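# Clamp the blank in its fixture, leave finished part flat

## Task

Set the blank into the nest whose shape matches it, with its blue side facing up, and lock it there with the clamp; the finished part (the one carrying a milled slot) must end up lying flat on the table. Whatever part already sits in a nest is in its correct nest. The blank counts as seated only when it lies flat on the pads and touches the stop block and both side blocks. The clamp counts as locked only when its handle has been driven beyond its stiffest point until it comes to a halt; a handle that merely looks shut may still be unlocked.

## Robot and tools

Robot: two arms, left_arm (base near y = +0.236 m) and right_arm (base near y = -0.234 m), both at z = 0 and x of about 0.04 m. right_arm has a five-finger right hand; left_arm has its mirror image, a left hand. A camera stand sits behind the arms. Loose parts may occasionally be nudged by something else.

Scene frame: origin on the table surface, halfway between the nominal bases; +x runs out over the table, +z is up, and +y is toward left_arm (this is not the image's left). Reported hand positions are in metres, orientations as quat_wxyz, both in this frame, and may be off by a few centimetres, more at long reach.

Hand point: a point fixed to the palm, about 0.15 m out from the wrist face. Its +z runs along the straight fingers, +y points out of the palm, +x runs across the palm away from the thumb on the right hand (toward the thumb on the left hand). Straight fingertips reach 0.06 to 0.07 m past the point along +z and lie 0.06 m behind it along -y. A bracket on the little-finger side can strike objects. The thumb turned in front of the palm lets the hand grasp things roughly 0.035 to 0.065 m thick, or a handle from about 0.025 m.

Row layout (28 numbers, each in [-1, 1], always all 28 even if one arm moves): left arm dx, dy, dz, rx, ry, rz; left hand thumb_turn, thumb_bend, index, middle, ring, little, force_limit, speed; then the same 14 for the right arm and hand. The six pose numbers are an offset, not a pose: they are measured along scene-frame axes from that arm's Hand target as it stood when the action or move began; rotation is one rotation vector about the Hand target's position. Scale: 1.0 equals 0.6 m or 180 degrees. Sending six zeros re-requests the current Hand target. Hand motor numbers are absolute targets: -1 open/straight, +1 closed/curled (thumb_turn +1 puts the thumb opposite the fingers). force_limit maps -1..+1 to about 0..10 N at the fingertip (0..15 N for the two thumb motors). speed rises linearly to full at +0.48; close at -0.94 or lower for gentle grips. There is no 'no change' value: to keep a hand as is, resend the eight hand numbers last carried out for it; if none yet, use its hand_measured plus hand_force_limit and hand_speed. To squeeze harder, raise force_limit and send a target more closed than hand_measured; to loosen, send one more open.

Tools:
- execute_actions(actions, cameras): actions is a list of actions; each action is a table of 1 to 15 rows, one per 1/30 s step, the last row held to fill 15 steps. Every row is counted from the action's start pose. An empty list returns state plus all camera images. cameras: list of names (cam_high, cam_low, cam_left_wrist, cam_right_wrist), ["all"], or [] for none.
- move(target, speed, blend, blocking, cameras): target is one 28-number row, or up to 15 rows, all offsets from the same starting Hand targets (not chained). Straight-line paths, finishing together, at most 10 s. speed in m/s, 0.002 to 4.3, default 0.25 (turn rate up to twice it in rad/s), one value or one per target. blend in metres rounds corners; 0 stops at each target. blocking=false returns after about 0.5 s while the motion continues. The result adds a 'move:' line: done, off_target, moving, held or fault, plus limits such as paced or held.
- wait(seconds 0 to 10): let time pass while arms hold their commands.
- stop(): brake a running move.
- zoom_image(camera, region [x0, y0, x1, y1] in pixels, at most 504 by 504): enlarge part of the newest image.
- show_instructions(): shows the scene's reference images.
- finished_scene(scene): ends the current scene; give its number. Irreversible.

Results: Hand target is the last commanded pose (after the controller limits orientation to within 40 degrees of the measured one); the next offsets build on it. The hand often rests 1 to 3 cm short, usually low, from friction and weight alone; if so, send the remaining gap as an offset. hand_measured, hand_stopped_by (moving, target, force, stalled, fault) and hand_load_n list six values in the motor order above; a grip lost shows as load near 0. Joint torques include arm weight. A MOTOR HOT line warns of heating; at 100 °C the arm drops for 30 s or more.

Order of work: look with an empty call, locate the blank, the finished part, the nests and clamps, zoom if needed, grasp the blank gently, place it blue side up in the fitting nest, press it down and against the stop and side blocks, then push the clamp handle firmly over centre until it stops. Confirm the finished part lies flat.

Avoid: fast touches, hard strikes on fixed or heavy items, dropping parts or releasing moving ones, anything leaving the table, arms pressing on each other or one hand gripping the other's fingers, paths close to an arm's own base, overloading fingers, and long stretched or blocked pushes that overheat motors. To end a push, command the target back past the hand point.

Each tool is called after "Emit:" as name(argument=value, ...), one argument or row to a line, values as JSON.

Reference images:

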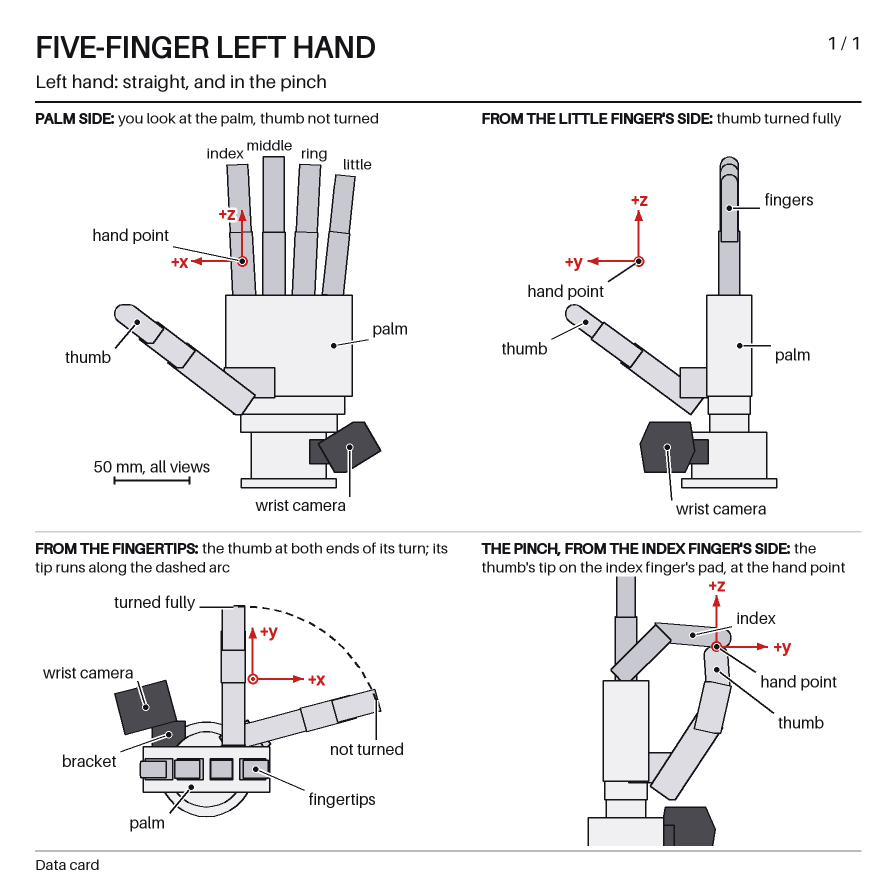

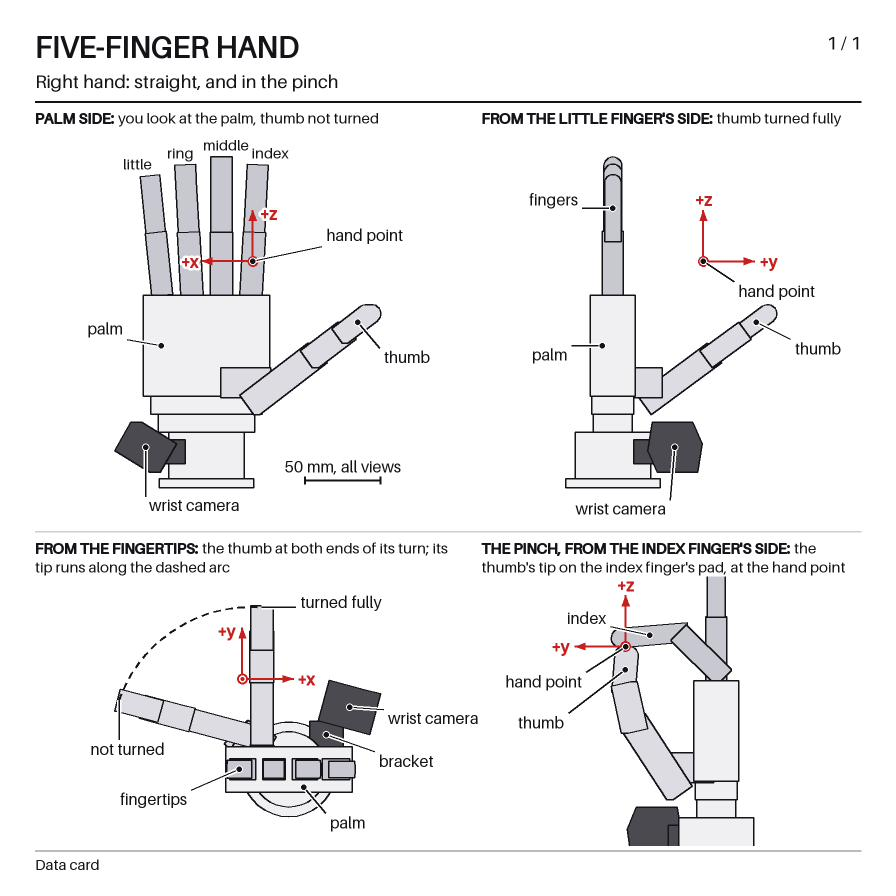

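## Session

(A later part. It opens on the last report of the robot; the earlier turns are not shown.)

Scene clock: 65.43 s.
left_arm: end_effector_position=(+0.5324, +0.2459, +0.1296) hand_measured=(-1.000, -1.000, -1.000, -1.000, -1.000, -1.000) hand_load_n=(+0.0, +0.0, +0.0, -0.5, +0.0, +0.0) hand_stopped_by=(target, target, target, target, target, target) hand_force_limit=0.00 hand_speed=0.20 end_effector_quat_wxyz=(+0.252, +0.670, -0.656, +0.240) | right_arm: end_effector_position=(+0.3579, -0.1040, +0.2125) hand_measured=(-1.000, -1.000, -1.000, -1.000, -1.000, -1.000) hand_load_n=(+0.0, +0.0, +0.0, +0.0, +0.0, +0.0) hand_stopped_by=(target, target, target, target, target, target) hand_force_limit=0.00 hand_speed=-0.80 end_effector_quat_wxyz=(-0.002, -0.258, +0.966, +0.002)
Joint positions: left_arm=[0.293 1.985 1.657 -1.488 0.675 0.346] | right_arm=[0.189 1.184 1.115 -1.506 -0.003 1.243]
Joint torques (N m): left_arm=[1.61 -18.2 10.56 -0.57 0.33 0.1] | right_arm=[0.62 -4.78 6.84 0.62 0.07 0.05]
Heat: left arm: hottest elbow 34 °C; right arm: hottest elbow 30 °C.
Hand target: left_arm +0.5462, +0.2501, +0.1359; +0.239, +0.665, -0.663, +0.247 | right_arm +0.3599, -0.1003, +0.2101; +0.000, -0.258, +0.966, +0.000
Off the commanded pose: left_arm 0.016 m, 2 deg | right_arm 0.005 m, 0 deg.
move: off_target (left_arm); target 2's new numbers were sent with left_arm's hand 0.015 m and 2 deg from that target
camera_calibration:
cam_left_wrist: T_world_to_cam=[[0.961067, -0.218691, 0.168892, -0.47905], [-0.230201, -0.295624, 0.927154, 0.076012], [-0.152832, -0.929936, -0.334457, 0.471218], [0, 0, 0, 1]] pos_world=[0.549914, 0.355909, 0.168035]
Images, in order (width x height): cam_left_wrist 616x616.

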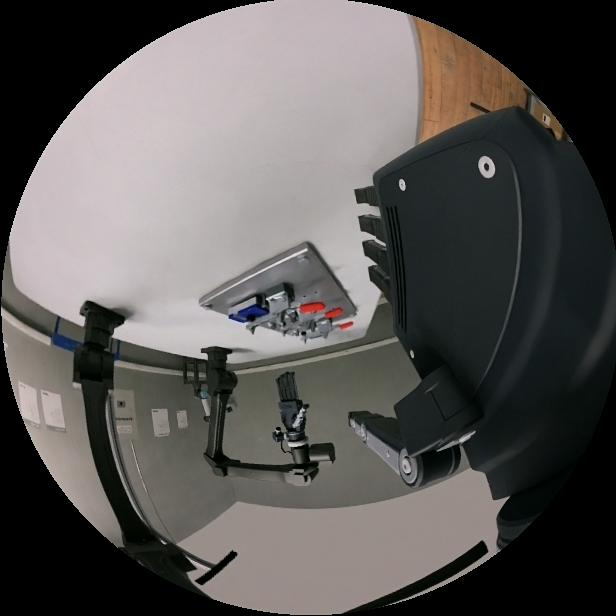

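Emit:
wait(
  seconds=0.1,
  cameras=["cam_high"],
)

Emit:
zoom_image(
  camera="cam_high",
  region=[430, 260, 480, 310],
)

Emit:
zoom_image(
  camera="cam_high",
  region=[290, 285, 340, 335],
)

Scene clock: 73.83 s.
left_arm: end_effector_position=(+0.5324, +0.2459, +0.1296) hand_measured=(-1.000, -1.000, -1.000, -1.000, -1.000, -1.000) hand_load_n=(+0.0, +0.0, +0.0, +0.0, +0.0, +0.0) hand_stopped_by=(target, target, target, target, target, target) hand_force_limit=0.00 hand_speed=0.20 end_effector_quat_wxyz=(+0.252, +0.670, -0.656, +0.240) | right_arm: end_effector_position=(+0.3579, -0.1040, +0.2125) hand_measured=(-1.000, -1.000, -1.000, -1.000, -1.000, -1.000) hand_load_n=(+0.0, +0.0, +0.0, +0.0, +0.0, +0.0) hand_stopped_by=(target, target, target, target, target, target) hand_force_limit=0.00 hand_speed=-0.80 end_effector_quat_wxyz=(-0.002, -0.258, +0.966, +0.002)
Joint positions: left_arm=[0.293 1.985 1.657 -1.488 0.675 0.346] | right_arm=[0.189 1.184 1.115 -1.506 -0.003 1.243]
Joint torques (N m): left_arm=[1.67 -18.2 10.56 -0.57 0.33 0.1] | right_arm=[1.14 -5.25 6.71 0.59 0.05 0.07]
Heat: left arm: hottest shoulder 34 °C; right arm: hottest elbow 30 °C.
Hand target: left_arm +0.5462, +0.2501, +0.1359; +0.239, +0.665, -0.663, +0.247 | right_arm +0.3599, -0.1003, +0.2101; +0.000, -0.258, +0.966, +0.000
Off the commanded pose: left_arm 0.016 m, 2 deg | right_arm 0.005 m, 0 deg.
wait: 0.10 s; at rest from the start
Images, in order (width x height): cam_high 672x504.

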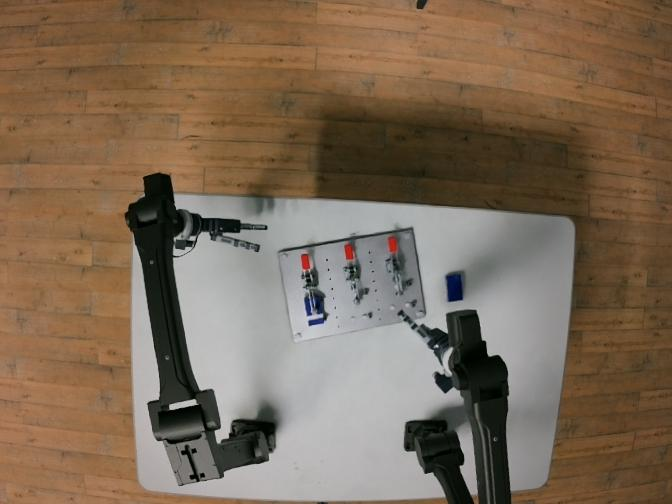

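Scaled by 10.080 from the camera's 672x504 image, which has a finer 960x720 frame.

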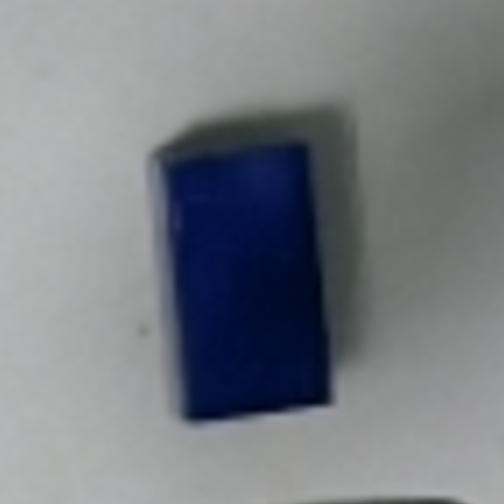

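Scaled by 10.080 from the camera's 672x504 image, which has a finer 960x720 frame.

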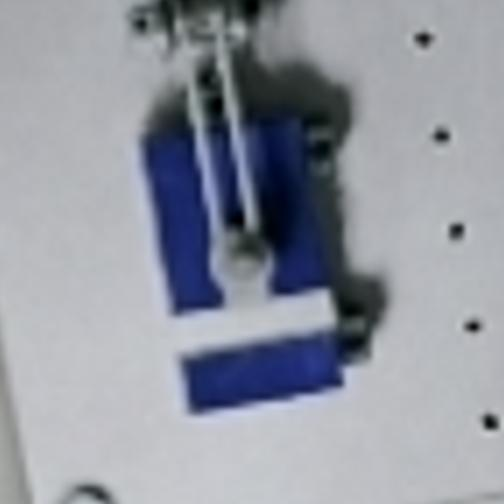

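Emit:
wait(
  seconds=0.1,
  cameras=["cam_left_wrist","cam_low"],
)

Emit:
zoom_image(
  camera="cam_left_wrist",
  region=[222, 282, 282, 342],
)

Emit:
zoom_image(
  camera="cam_low",
  region=[355, 210, 415, 270],
)

Emit:
zoom_image(
  camera="cam_low",
  region=[235, 210, 295, 270],
)

Emit:
zoom_image(
  camera="cam_low",
  region=[295, 210, 355, 270],
)

Scene clock: 76.80 s.
left_arm: end_effector_position=(+0.5324, +0.2459, +0.1296) hand_measured=(-1.000, -1.000, -1.000, -1.000, -1.000, -1.000) hand_load_n=(+0.0, -0.5, +0.0, +0.0, +0.0, +0.0) hand_stopped_by=(target, target, target, target, target, target) hand_force_limit=0.00 hand_speed=0.20 end_effector_quat_wxyz=(+0.252, +0.670, -0.656, +0.240) | right_arm: end_effector_position=(+0.3579, -0.1040, +0.2125) hand_measured=(-1.000, -1.000, -1.000, -1.000, -1.000, -1.000) hand_load_n=(+0.0, +0.0, +0.0, +0.0, +0.0, +0.0) hand_stopped_by=(target, target, target, target, target, target) hand_force_limit=0.00 hand_speed=-0.80 end_effector_quat_wxyz=(-0.002, -0.258, +0.966, +0.002)
Joint positions: left_arm=[0.293 1.985 1.657 -1.488 0.675 0.346] | right_arm=[0.189 1.184 1.115 -1.506 -0.003 1.243]
Joint torques (N m): left_arm=[1.67 -18.2 10.56 -0.57 0.34 0.1] | right_arm=[0.26 -4.95 6.68 0.38 0.07 0.15]
Heat: left arm: hottest shoulder 34 °C; right arm: hottest elbow 30 °C.
Hand target: left_arm +0.5462, +0.2501, +0.1359; +0.239, +0.665, -0.663, +0.247 | right_arm +0.3599, -0.1003, +0.2101; +0.000, -0.258, +0.966, +0.000
Off the commanded pose: left_arm 0.016 m, 2 deg | right_arm 0.005 m, 0 deg.
wait: 0.10 s; at rest from the start
camera_calibration:
cam_left_wrist: T_world_to_cam=[[0.961067, -0.218691, 0.168892, -0.47905], [-0.230201, -0.295624, 0.927154, 0.076012], [-0.152832, -0.929936, -0.334457, 0.471218], [0, 0, 0, 1]] pos_world=[0.549914, 0.355909, 0.168035]
Images, in order (width x height): cam_low 672x504, cam_left_wrist 616x616.

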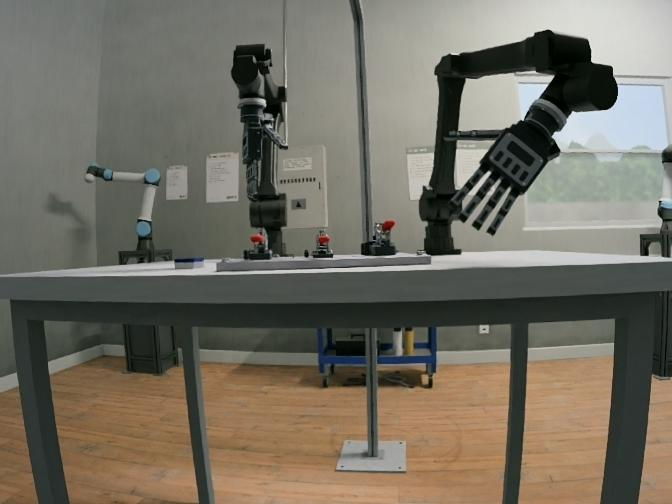

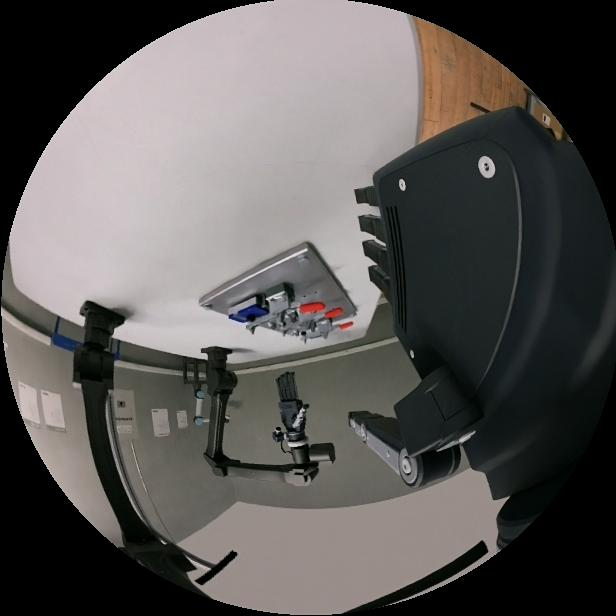

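Scaled by 8.400 from the camera's 616x616 image, which has a finer 880x880 frame.

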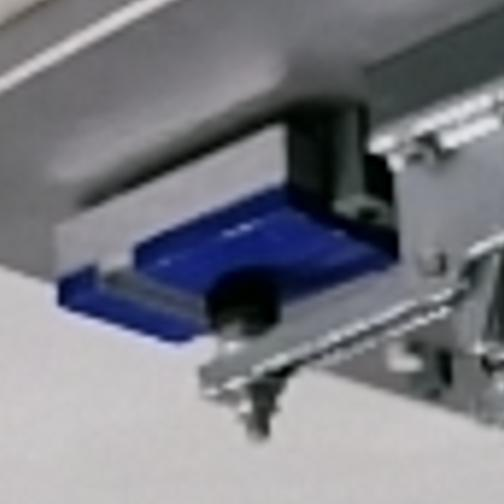

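Scaled by 8.400 from the camera's 672x504 image, which has a finer 960x720 frame.

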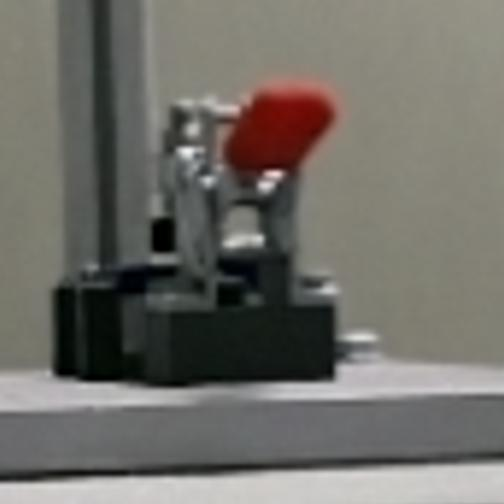

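Scaled by 8.400 from the camera's 672x504 image, which has a finer 960x720 frame.

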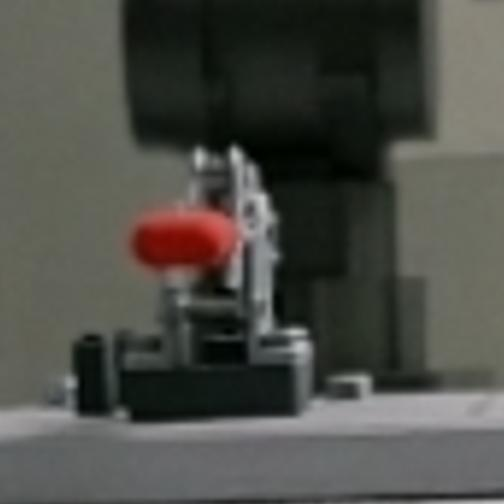

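Scaled by 8.400 from the camera's 672x504 image, which has a finer 960x720 frame.

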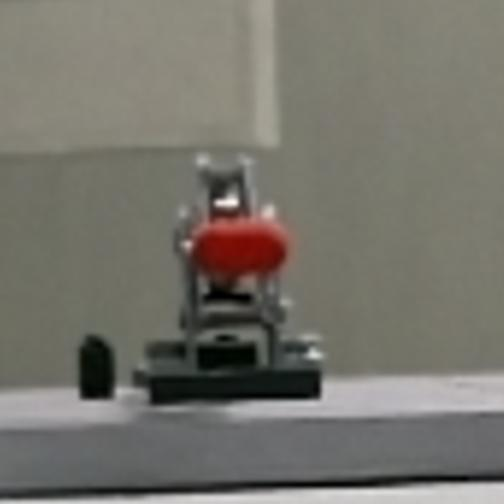

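Emit:
move(
  target=[
    [0.123,-0.083,0.09,0.2224,0.025,0.0575,-1,-1,0,0,0,0,0,0.2,0.0,0.0,0.0,0,0,0,-1,-1,-1,-1,-1,-1,0,-0.8],
    [0.123,-0.272,0.02,0.2224,0.025,0.0575,-1,-1,0,0,0,0,0,0.2,0.0,0.0,0.0,0,0,0,-1,-1,-1,-1,-1,-1,0,-0.8],
  ],
  cameras=["all"],
)

Scene clock: 89.60 s.
left_arm: end_effector_position=(+0.6137, +0.0845, +0.1526) hand_measured=(-1.000, -1.000, +0.000, +0.000, +0.000, +0.000) hand_load_n=(+0.0, +0.0, +0.0, +0.0, +0.0, +0.0) hand_stopped_by=(target, target, target, target, target, target) hand_force_limit=0.00 hand_speed=0.20 end_effector_quat_wxyz=(+0.002, +0.767, -0.642, -0.002) | right_arm: end_effector_position=(+0.3579, -0.1040, +0.2125) hand_measured=(-1.000, -1.000, -1.000, -1.000, -1.000, -1.000) hand_load_n=(+0.0, -0.5, +0.0, +0.0, +0.0, +0.0) hand_stopped_by=(target, target, target, target, target, target) hand_force_limit=0.00 hand_speed=-0.80 end_effector_quat_wxyz=(-0.002, -0.258, +0.966, +0.002)
Joint positions: left_arm=[-0.16 2.063 2.033 -1.545 0.002 -0.35] | right_arm=[0.189 1.184 1.115 -1.506 -0.003 1.243]
Joint torques (N m): left_arm=[2.26 -20.42 8.39 0.4 -0.2 -0.01] | right_arm=[0.5 -5.19 6.8 0.34 0.07 0.15]
Heat: left arm: hottest shoulder 35 °C; right arm: hottest elbow 30 °C.
Hand target: left_arm +0.6200, +0.0870, +0.1479; +0.000, +0.771, -0.636, +0.000 | right_arm +0.3599, -0.1003, +0.2101; +0.000, -0.258, +0.966, +0.000
Off the commanded pose: left_arm 0.008 m, 1 deg | right_arm 0.005 m, 0 deg.
move: done
camera_calibration:
cam_left_wrist: T_world_to_cam=[[0.991914, -0.126387, -0.0115254, -0.595519], [-0.102985, -0.85466, 0.508872, 0.058639], [-0.0741648, -0.50357, -0.860765, 0.337323], [0, 0, 0, 1]] pos_world=[0.62176, 0.144717, 0.253653]
cam_right_wrist: T_world_to_cam=[[-0.691294, 0.721772, 0.0340294, 0.312421], [0.642171, 0.5921, 0.486862, -0.269701], [0.331255, 0.358417, -0.872816, 0.221914], [0, 0, 0, 1]] pos_world=[0.315659, -0.145345, 0.314366]

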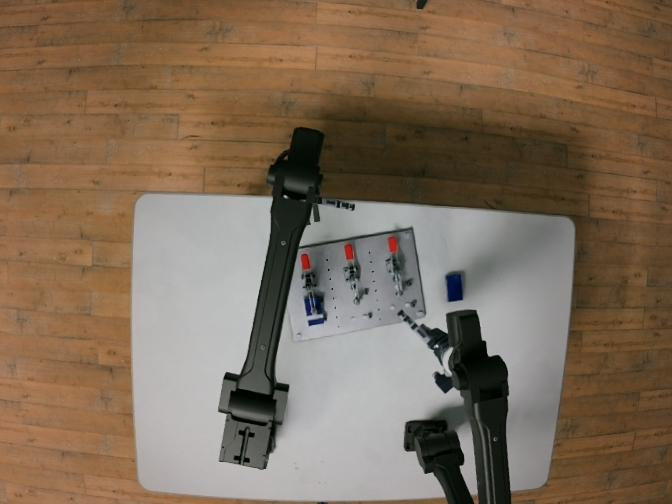

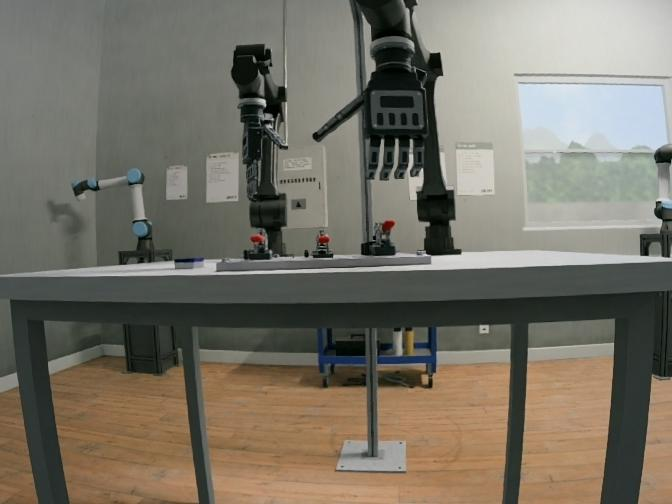

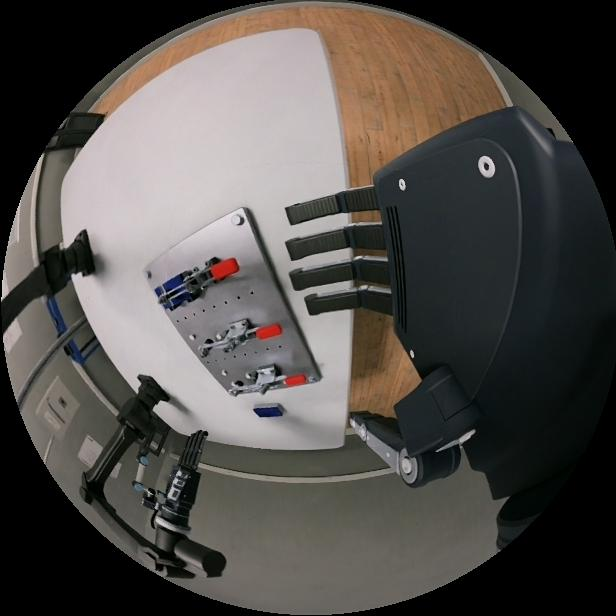

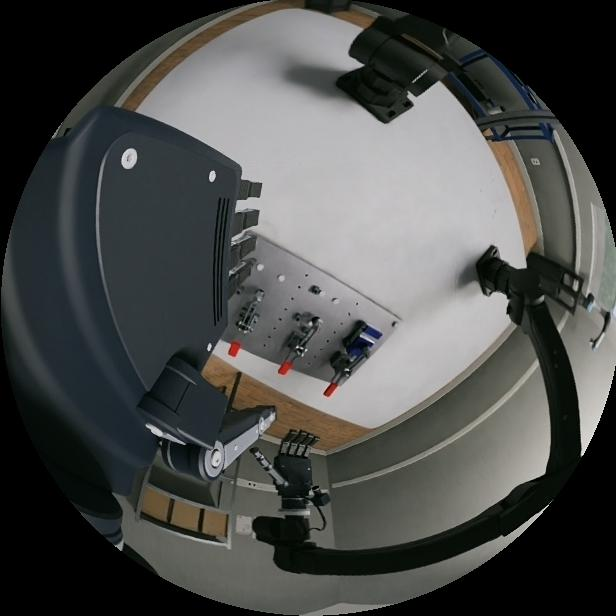

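Emit:
zoom_image(
  camera="cam_left_wrist",
  region=[140, 200, 320, 360],
)

Emit:
zoom_image(
  camera="cam_left_wrist",
  region=[220, 300, 340, 430],
)

Scaled by 2.800 from the camera's 616x616 image, which has a finer 880x880 frame.

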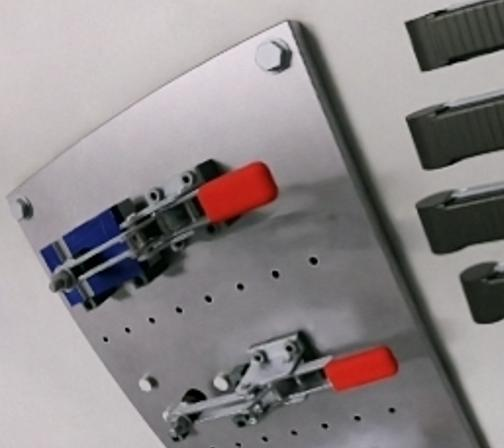

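Scaled by 3.877 from the camera's 616x616 image, which has a finer 880x880 frame.

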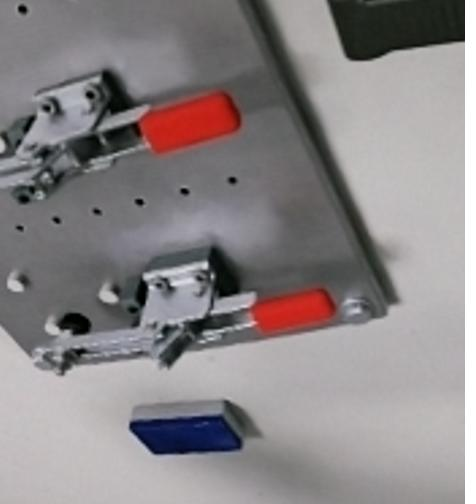

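Emit:
move(
  target=[0.0,0.033,-0.14,0,0,0,-1,-1,0,0,0,0,0,0.2,0.0,0.0,0.0,0,0,0,-1,-1,-1,-1,-1,-1,0,-0.8],
  cameras=["cam_left_wrist","cam_low"],
)

Emit:
zoom_image(
  camera="cam_low",
  region=[340, 180, 460, 270],
)

Scene clock: 93.93 s.
left_arm: end_effector_position=(+0.6166, +0.1045, +0.0668) hand_measured=(-1.000, -1.000, +0.000, +0.000, +0.000, +0.000) hand_load_n=(+0.0, +0.0, +0.0, +0.0, +0.0, +0.0) hand_stopped_by=(target, target, target, target, target, target) hand_force_limit=0.00 hand_speed=0.20 end_effector_quat_wxyz=(+0.002, +0.773, -0.634, -0.003) | right_arm: end_effector_position=(+0.3579, -0.1040, +0.2125) hand_measured=(-1.000, -1.000, -1.000, -1.000, -1.000, -1.000) hand_load_n=(+0.0, +0.0, +0.0, +0.0, +0.0, +0.0) hand_stopped_by=(target, target, target, target, target, target) hand_force_limit=0.00 hand_speed=-0.80 end_effector_quat_wxyz=(-0.002, -0.258, +0.966, +0.002)
Joint positions: left_arm=[-0.128 2.096 1.86 -1.341 0.001 -0.337] | right_arm=[0.189 1.184 1.115 -1.506 -0.003 1.243]
Joint torques (N m): left_arm=[1.79 -21.01 7.86 0.43 -0.17 0.12] | right_arm=[-0.03 -4.66 6.74 0.42 0.1 0.09]
Heat: left arm: hottest shoulder 35 °C; right arm: hottest elbow 30 °C.
Hand target: left_arm +0.6201, +0.1067, +0.0639; +0.000, +0.771, -0.636, +0.000 | right_arm +0.3599, -0.1003, +0.2101; +0.000, -0.258, +0.966, +0.000
Off the commanded pose: left_arm 0.005 m, 0 deg | right_arm 0.005 m, 0 deg.
move: done
camera_calibration:
cam_left_wrist: T_world_to_cam=[[0.994201, -0.106693, -0.0134261, -0.60031], [-0.0851074, -0.857013, 0.508217, 0.10899], [-0.0657296, -0.504128, -0.861124, 0.268721], [0, 0, 0, 1]] pos_world=[0.623768, 0.164827, 0.167952]
Images, in order (width x height): cam_low 672x504, cam_left_wrist 616x616.

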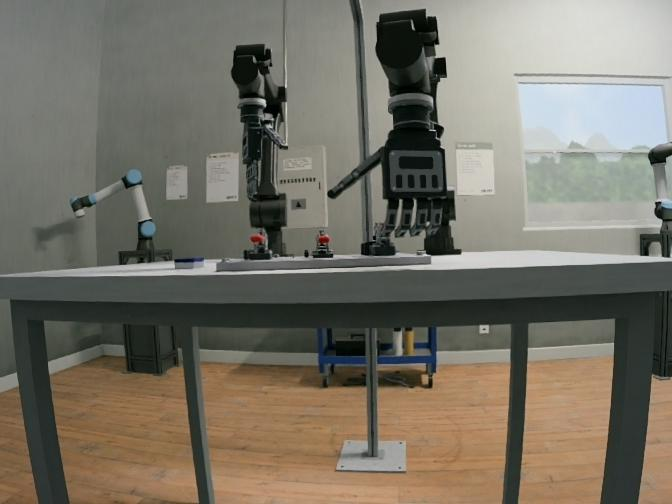

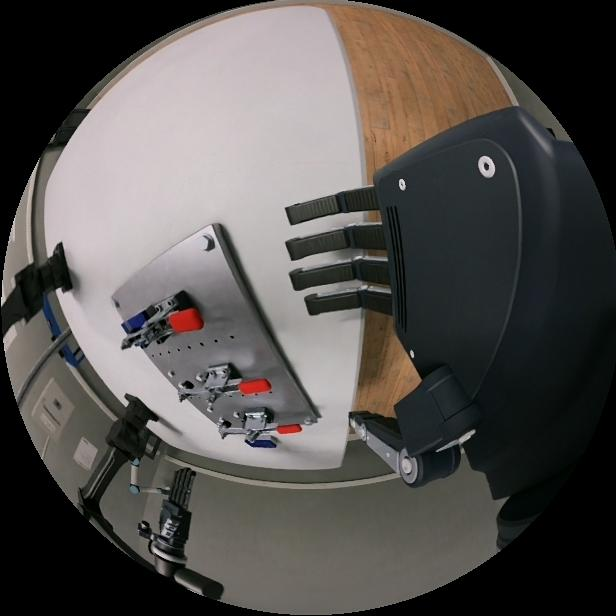

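Scaled by 4.200 from the camera's 672x504 image, which has a finer 960x720 frame.

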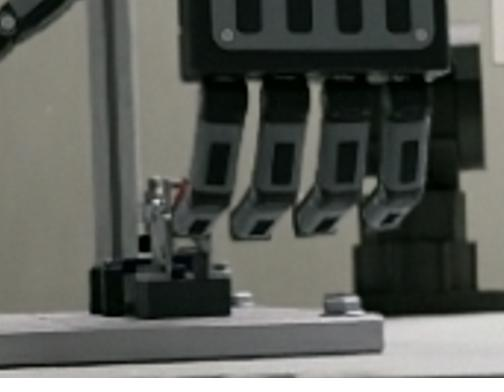

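Emit:
zoom_image(
  camera="cam_left_wrist",
  region=[100, 220, 320, 360],
)

Scaled by 2.291 from the camera's 616x616 image, which has a finer 880x880 frame.

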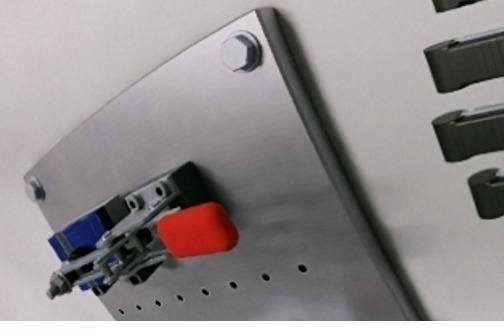

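Emit:
move(
  target=[
    [0.0,-0.015,-0.0167,0,0,0,-1,-1,0,0,0,0,0,0.2,0.0,0.0,0.0,0,0,0,-1,-1,-1,-1,-1,-1,0,-0.8],
    [-0.172,-0.025,-0.0167,0,0,0,-1,-1,0,0,0,0,0,0.2,0.0,0.0,0.0,0,0,0,-1,-1,-1,-1,-1,-1,0,-0.8],
  ],
  cameras=["cam_left_wrist","cam_low","cam_right_wrist"],
  speed=0.12,
)

Emit:
zoom_image(
  camera="cam_low",
  region=[340, 180, 460, 270],
)

Emit:
zoom_image(
  camera="cam_left_wrist",
  region=[150, 170, 400, 350],
)

Emit:
zoom_image(
  camera="cam_right_wrist",
  region=[260, 290, 420, 430],
)

Scene clock: 100.87 s.
left_arm: end_effector_position=(+0.5143, +0.0958, +0.0441) hand_measured=(-1.000, -1.000, +0.000, +0.000, +0.000, +0.000) hand_load_n=(+0.0, +0.0, +0.5, +0.0, +0.0, +0.0) hand_stopped_by=(target, target, target, target, target, target) hand_force_limit=0.00 hand_speed=0.20 end_effector_quat_wxyz=(+0.008, +0.771, -0.637, -0.013) | right_arm: end_effector_position=(+0.3579, -0.1040, +0.2125) hand_measured=(-1.000, -1.000, -1.000, -1.000, -1.000, -1.000) hand_load_n=(+0.0, +0.0, +0.0, +0.0, +0.0, +0.0) hand_stopped_by=(target, target, target, target, target, target) hand_force_limit=0.00 hand_speed=-0.80 end_effector_quat_wxyz=(-0.002, -0.258, +0.966, +0.002)
Joint positions: left_arm=[-0.171 1.88 1.448 -1.169 0.001 -0.372] | right_arm=[0.189 1.184 1.115 -1.506 -0.003 1.243]
Joint torques (N m): left_arm=[1.08 -20.01 6.9 0.32 -0.14 -0.02] | right_arm=[0.97 -5.13 6.74 0.58 0.09 0.08]
Heat: left arm: hottest shoulder 35 °C; right arm: hottest elbow 30 °C.
Hand target: left_arm +0.5169, +0.0917, +0.0538; +0.000, +0.771, -0.636, +0.000 | right_arm +0.3599, -0.1003, +0.2101; +0.000, -0.258, +0.966, +0.000
Off the commanded pose: left_arm 0.011 m, 2 deg | right_arm 0.005 m, 0 deg.
move: off_target (left_arm)
camera_calibration:
cam_left_wrist: T_world_to_cam=[[0.992839, -0.113803, -0.036325, -0.497362], [-0.0798944, -0.858632, 0.506327, 0.101867], [-0.0888112, -0.499799, -0.861576, 0.249406], [0, 0, 0, 1]] pos_world=[0.524089, 0.155518, 0.145237]
cam_right_wrist: T_world_to_cam=[[-0.691294, 0.721772, 0.0340294, 0.312421], [0.642171, 0.5921, 0.486862, -0.269701], [0.331255, 0.358417, -0.872816, 0.221914], [0, 0, 0, 1]] pos_world=[0.315659, -0.145345, 0.314366]
Images, in order (width x height): cam_low 672x504, cam_left_wrist 616x616, cam_right_wrist 616x616.

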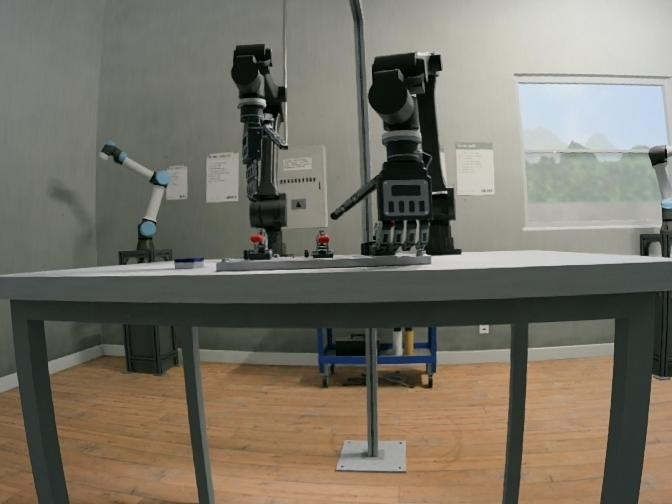

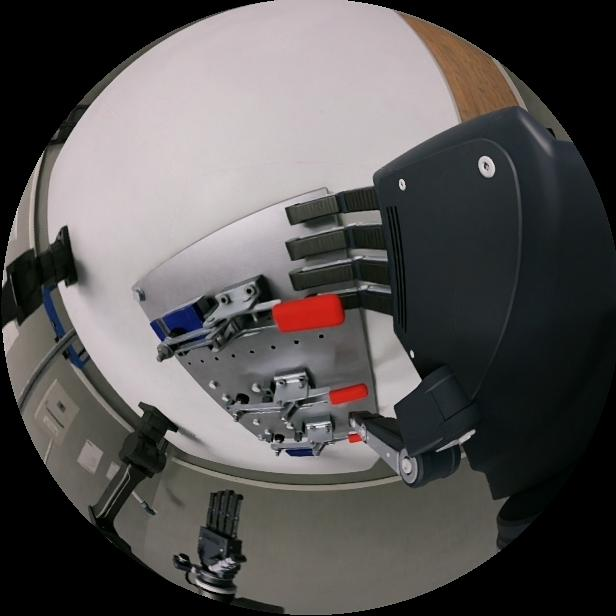

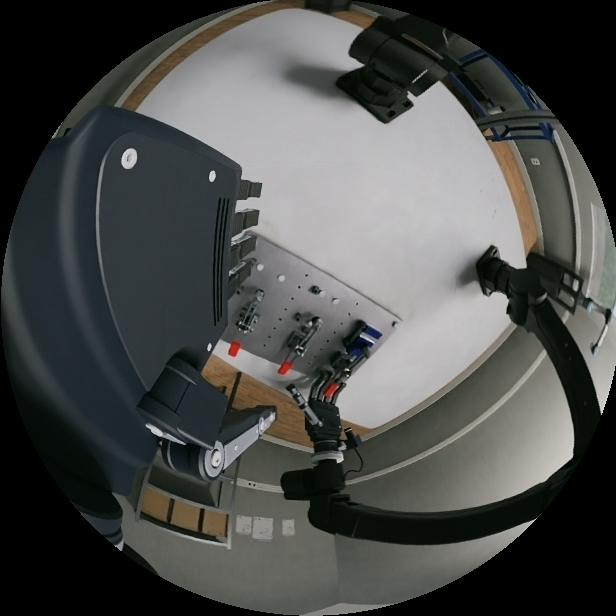

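Scaled by 4.200 from the camera's 672x504 image, which has a finer 960x720 frame.

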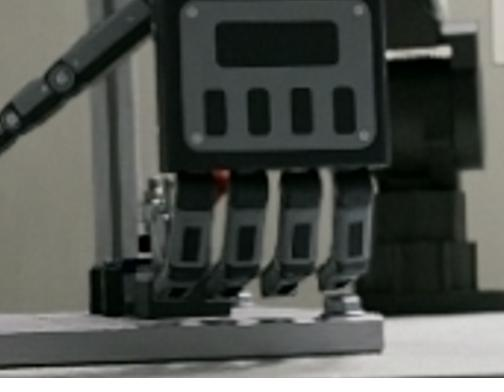

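Scaled by 2.016 from the camera's 616x616 image, which has a finer 880x880 frame.

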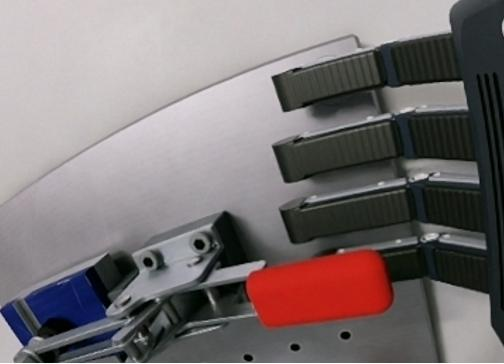

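Scaled by 3.150 from the camera's 616x616 image, which has a finer 880x880 frame.

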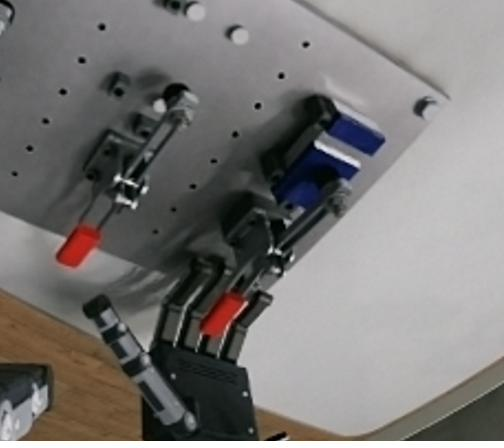

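Emit:
move(
  target=[-0.005,0.0,0.06,0,0,0,-1,-1,0,0,0,0,0,0.2,0.0,0.0,0.0,0,0,0,-1,-1,-1,-1,-1,-1,0,-0.8],
  cameras=["cam_left_wrist","cam_low"],
  speed=0.08,
)

Emit:
zoom_image(
  camera="cam_left_wrist",
  region=[150, 170, 400, 350],
)

Emit:
zoom_image(
  camera="cam_low",
  region=[340, 180, 460, 270],
)

Scene clock: 104.73 s.
left_arm: end_effector_position=(+0.5034, +0.0974, +0.0658) hand_measured=(-1.000, -1.000, +0.000, +0.000, +0.000, +0.000) hand_load_n=(+0.0, +0.0, +0.5, +2.5, +0.0, +0.0) hand_stopped_by=(target, target, target, target, target, target) hand_force_limit=0.00 hand_speed=0.20 end_effector_quat_wxyz=(+0.011, +0.772, -0.635, -0.019) | right_arm: end_effector_position=(+0.3579, -0.1040, +0.2125) hand_measured=(-1.000, -1.000, -1.000, -1.000, -1.000, -1.000) hand_load_n=(+0.0, +0.0, +0.0, +0.0, +0.0, +0.0) hand_stopped_by=(target, target, target, target, target, target) hand_force_limit=0.00 hand_speed=-0.80 end_effector_quat_wxyz=(-0.002, -0.258, +0.966, +0.002)
Joint positions: left_arm=[-0.171 1.84 1.448 -1.222 0.001 -0.378] | right_arm=[0.189 1.184 1.115 -1.506 -0.003 1.243]
Joint torques (N m): left_arm=[0.97 -19.72 9.74 -0.72 -0.12 0.02] | right_arm=[0.5 -4.95 6.91 0.64 0.06 0.1]
Heat: left arm: hottest shoulder 35 °C; right arm: hottest elbow 30 °C.
Hand target: left_arm +0.5138, +0.0916, +0.0898; +0.000, +0.771, -0.636, +0.000 | right_arm +0.3599, -0.1003, +0.2101; +0.000, -0.258, +0.966, +0.000
Off the commanded pose: left_arm 0.027 m, 2 deg | right_arm 0.005 m, 0 deg.
move: off_target (left_arm)
camera_calibration:
cam_left_wrist: T_world_to_cam=[[0.992834, -0.108752, -0.0495335, -0.485186], [-0.0690772, -0.860513, 0.504724, 0.0862967], [-0.0975142, -0.497686, -0.861858, 0.272107], [0, 0, 0, 1]] pos_world=[0.514204, 0.156918, 0.166929]
Images, in order (width x height): cam_low 672x504, cam_left_wrist 616x616.

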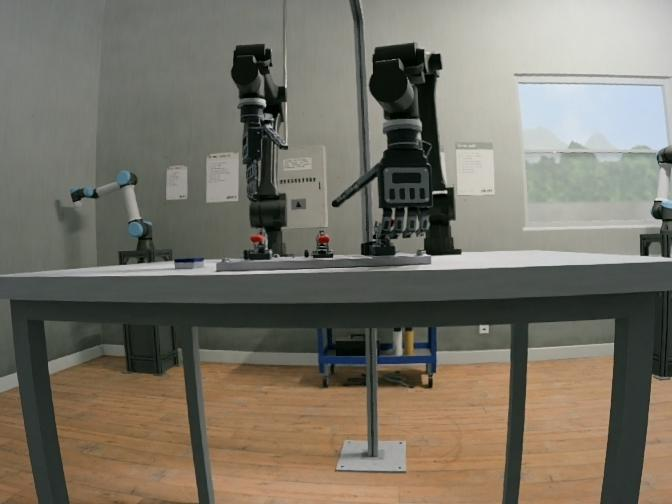

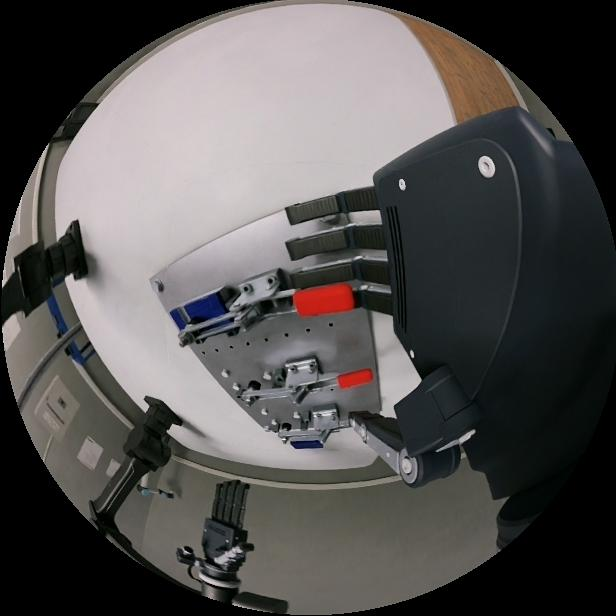

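Scaled by 2.016 from the camera's 616x616 image, which has a finer 880x880 frame.

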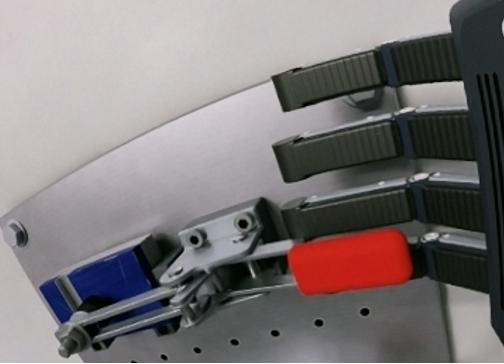

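Scaled by 4.200 from the camera's 672x504 image, which has a finer 960x720 frame.

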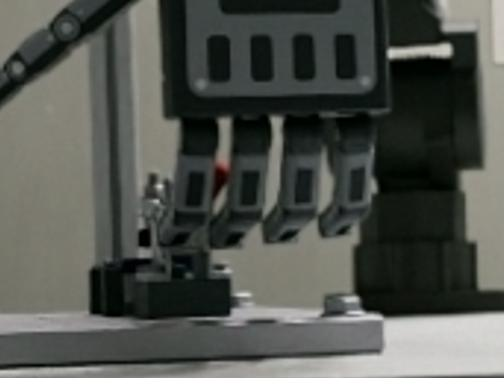

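Emit:
move(
  target=[0.01,0.0,0.05,0,0,0,-1,-1,0,0,0,0,0,0.2,0.0,0.0,0.0,0,0,0,-1,-1,-1,-1,-1,-1,0,-0.8],
  cameras=["cam_left_wrist","cam_low"],
  speed=0.08,
)

Emit:
zoom_image(
  camera="cam_left_wrist",
  region=[150, 170, 400, 350],
)

Emit:
zoom_image(
  camera="cam_low",
  region=[340, 180, 460, 270],
)

Scene clock: 107.37 s.
left_arm: end_effector_position=(+0.5002, +0.0986, +0.0873) hand_measured=(-1.000, -1.000, +0.000, +0.000, +0.000, +0.000) hand_load_n=(+0.0, +0.0, +3.0, +0.0, +0.0, +0.0) hand_stopped_by=(target, target, target, target, target, target) hand_force_limit=0.00 hand_speed=0.20 end_effector_quat_wxyz=(+0.016, +0.773, -0.633, -0.033) | right_arm: end_effector_position=(+0.3579, -0.1040, +0.2125) hand_measured=(-1.000, -1.000, -1.000, -1.000, -1.000, -1.000) hand_load_n=(+0.0, +0.0, +0.0, +0.0, +0.0, +0.0) hand_stopped_by=(target, target, target, target, target, target) hand_force_limit=0.00 hand_speed=-0.80 end_effector_quat_wxyz=(-0.002, -0.258, +0.966, +0.002)
Joint positions: left_arm=[-0.171 1.832 1.492 -1.304 -0.003 -0.382] | right_arm=[0.189 1.184 1.115 -1.506 -0.003 1.243]
Joint torques (N m): left_arm=[1.2 -19.96 11.51 -0.61 0.02 0.08] | right_arm=[0.91 -4.66 6.71 0.51 0.05 0.12]
Heat: left arm: hottest shoulder 35 °C; right arm: hottest elbow 30 °C.
Hand target: left_arm +0.5198, +0.0917, +0.1197; +0.000, +0.771, -0.636, +0.000 | right_arm +0.3599, -0.1003, +0.2101; +0.000, -0.258, +0.966, +0.000
Off the commanded pose: left_arm 0.039 m, 4 deg | right_arm 0.005 m, 0 deg.
move: off_target (left_arm)
camera_calibration:
cam_left_wrist: T_world_to_cam=[[0.991466, -0.103805, -0.0788706, -0.478048], [-0.0509786, -0.865509, 0.498292, 0.0682203], [-0.119988, -0.490018, -0.863415, 0.3016], [0, 0, 0, 1]] pos_world=[0.513635, 0.157211, 0.188708]
Images, in order (width x height): cam_low 672x504, cam_left_wrist 616x616.

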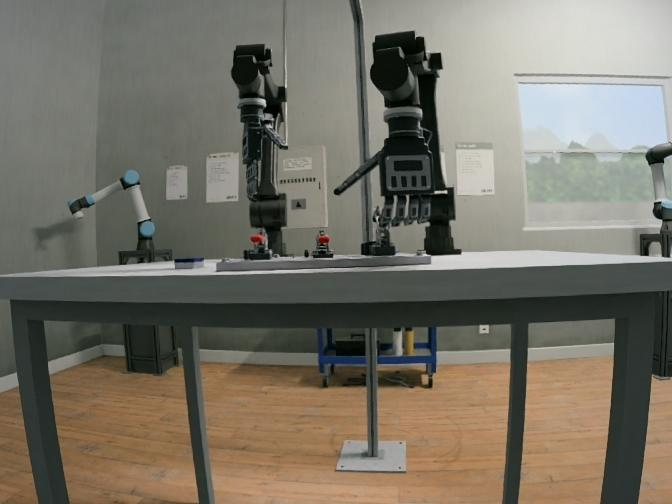

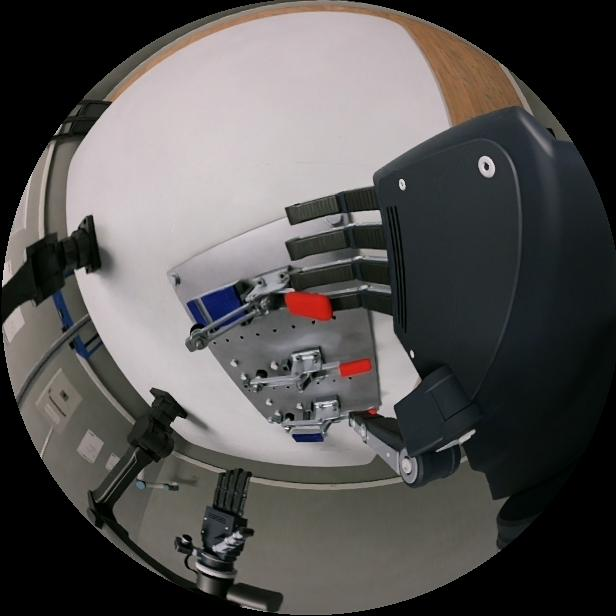

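Scaled by 2.016 from the camera's 616x616 image, which has a finer 880x880 frame.

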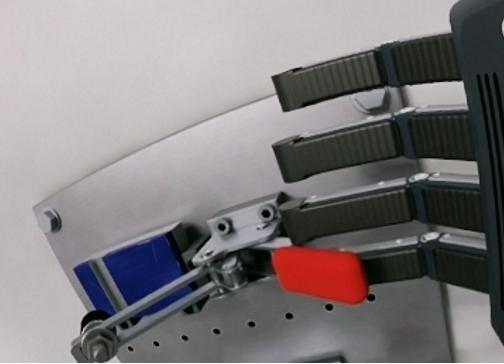

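Scaled by 4.200 from the camera's 672x504 image, which has a finer 960x720 frame.

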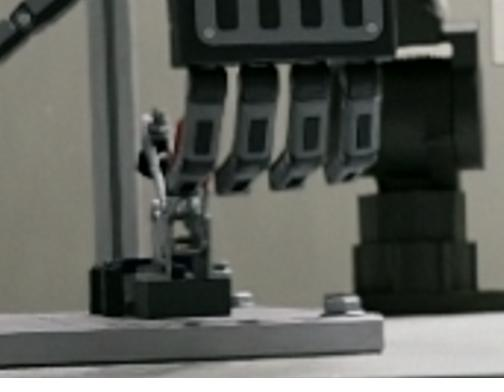

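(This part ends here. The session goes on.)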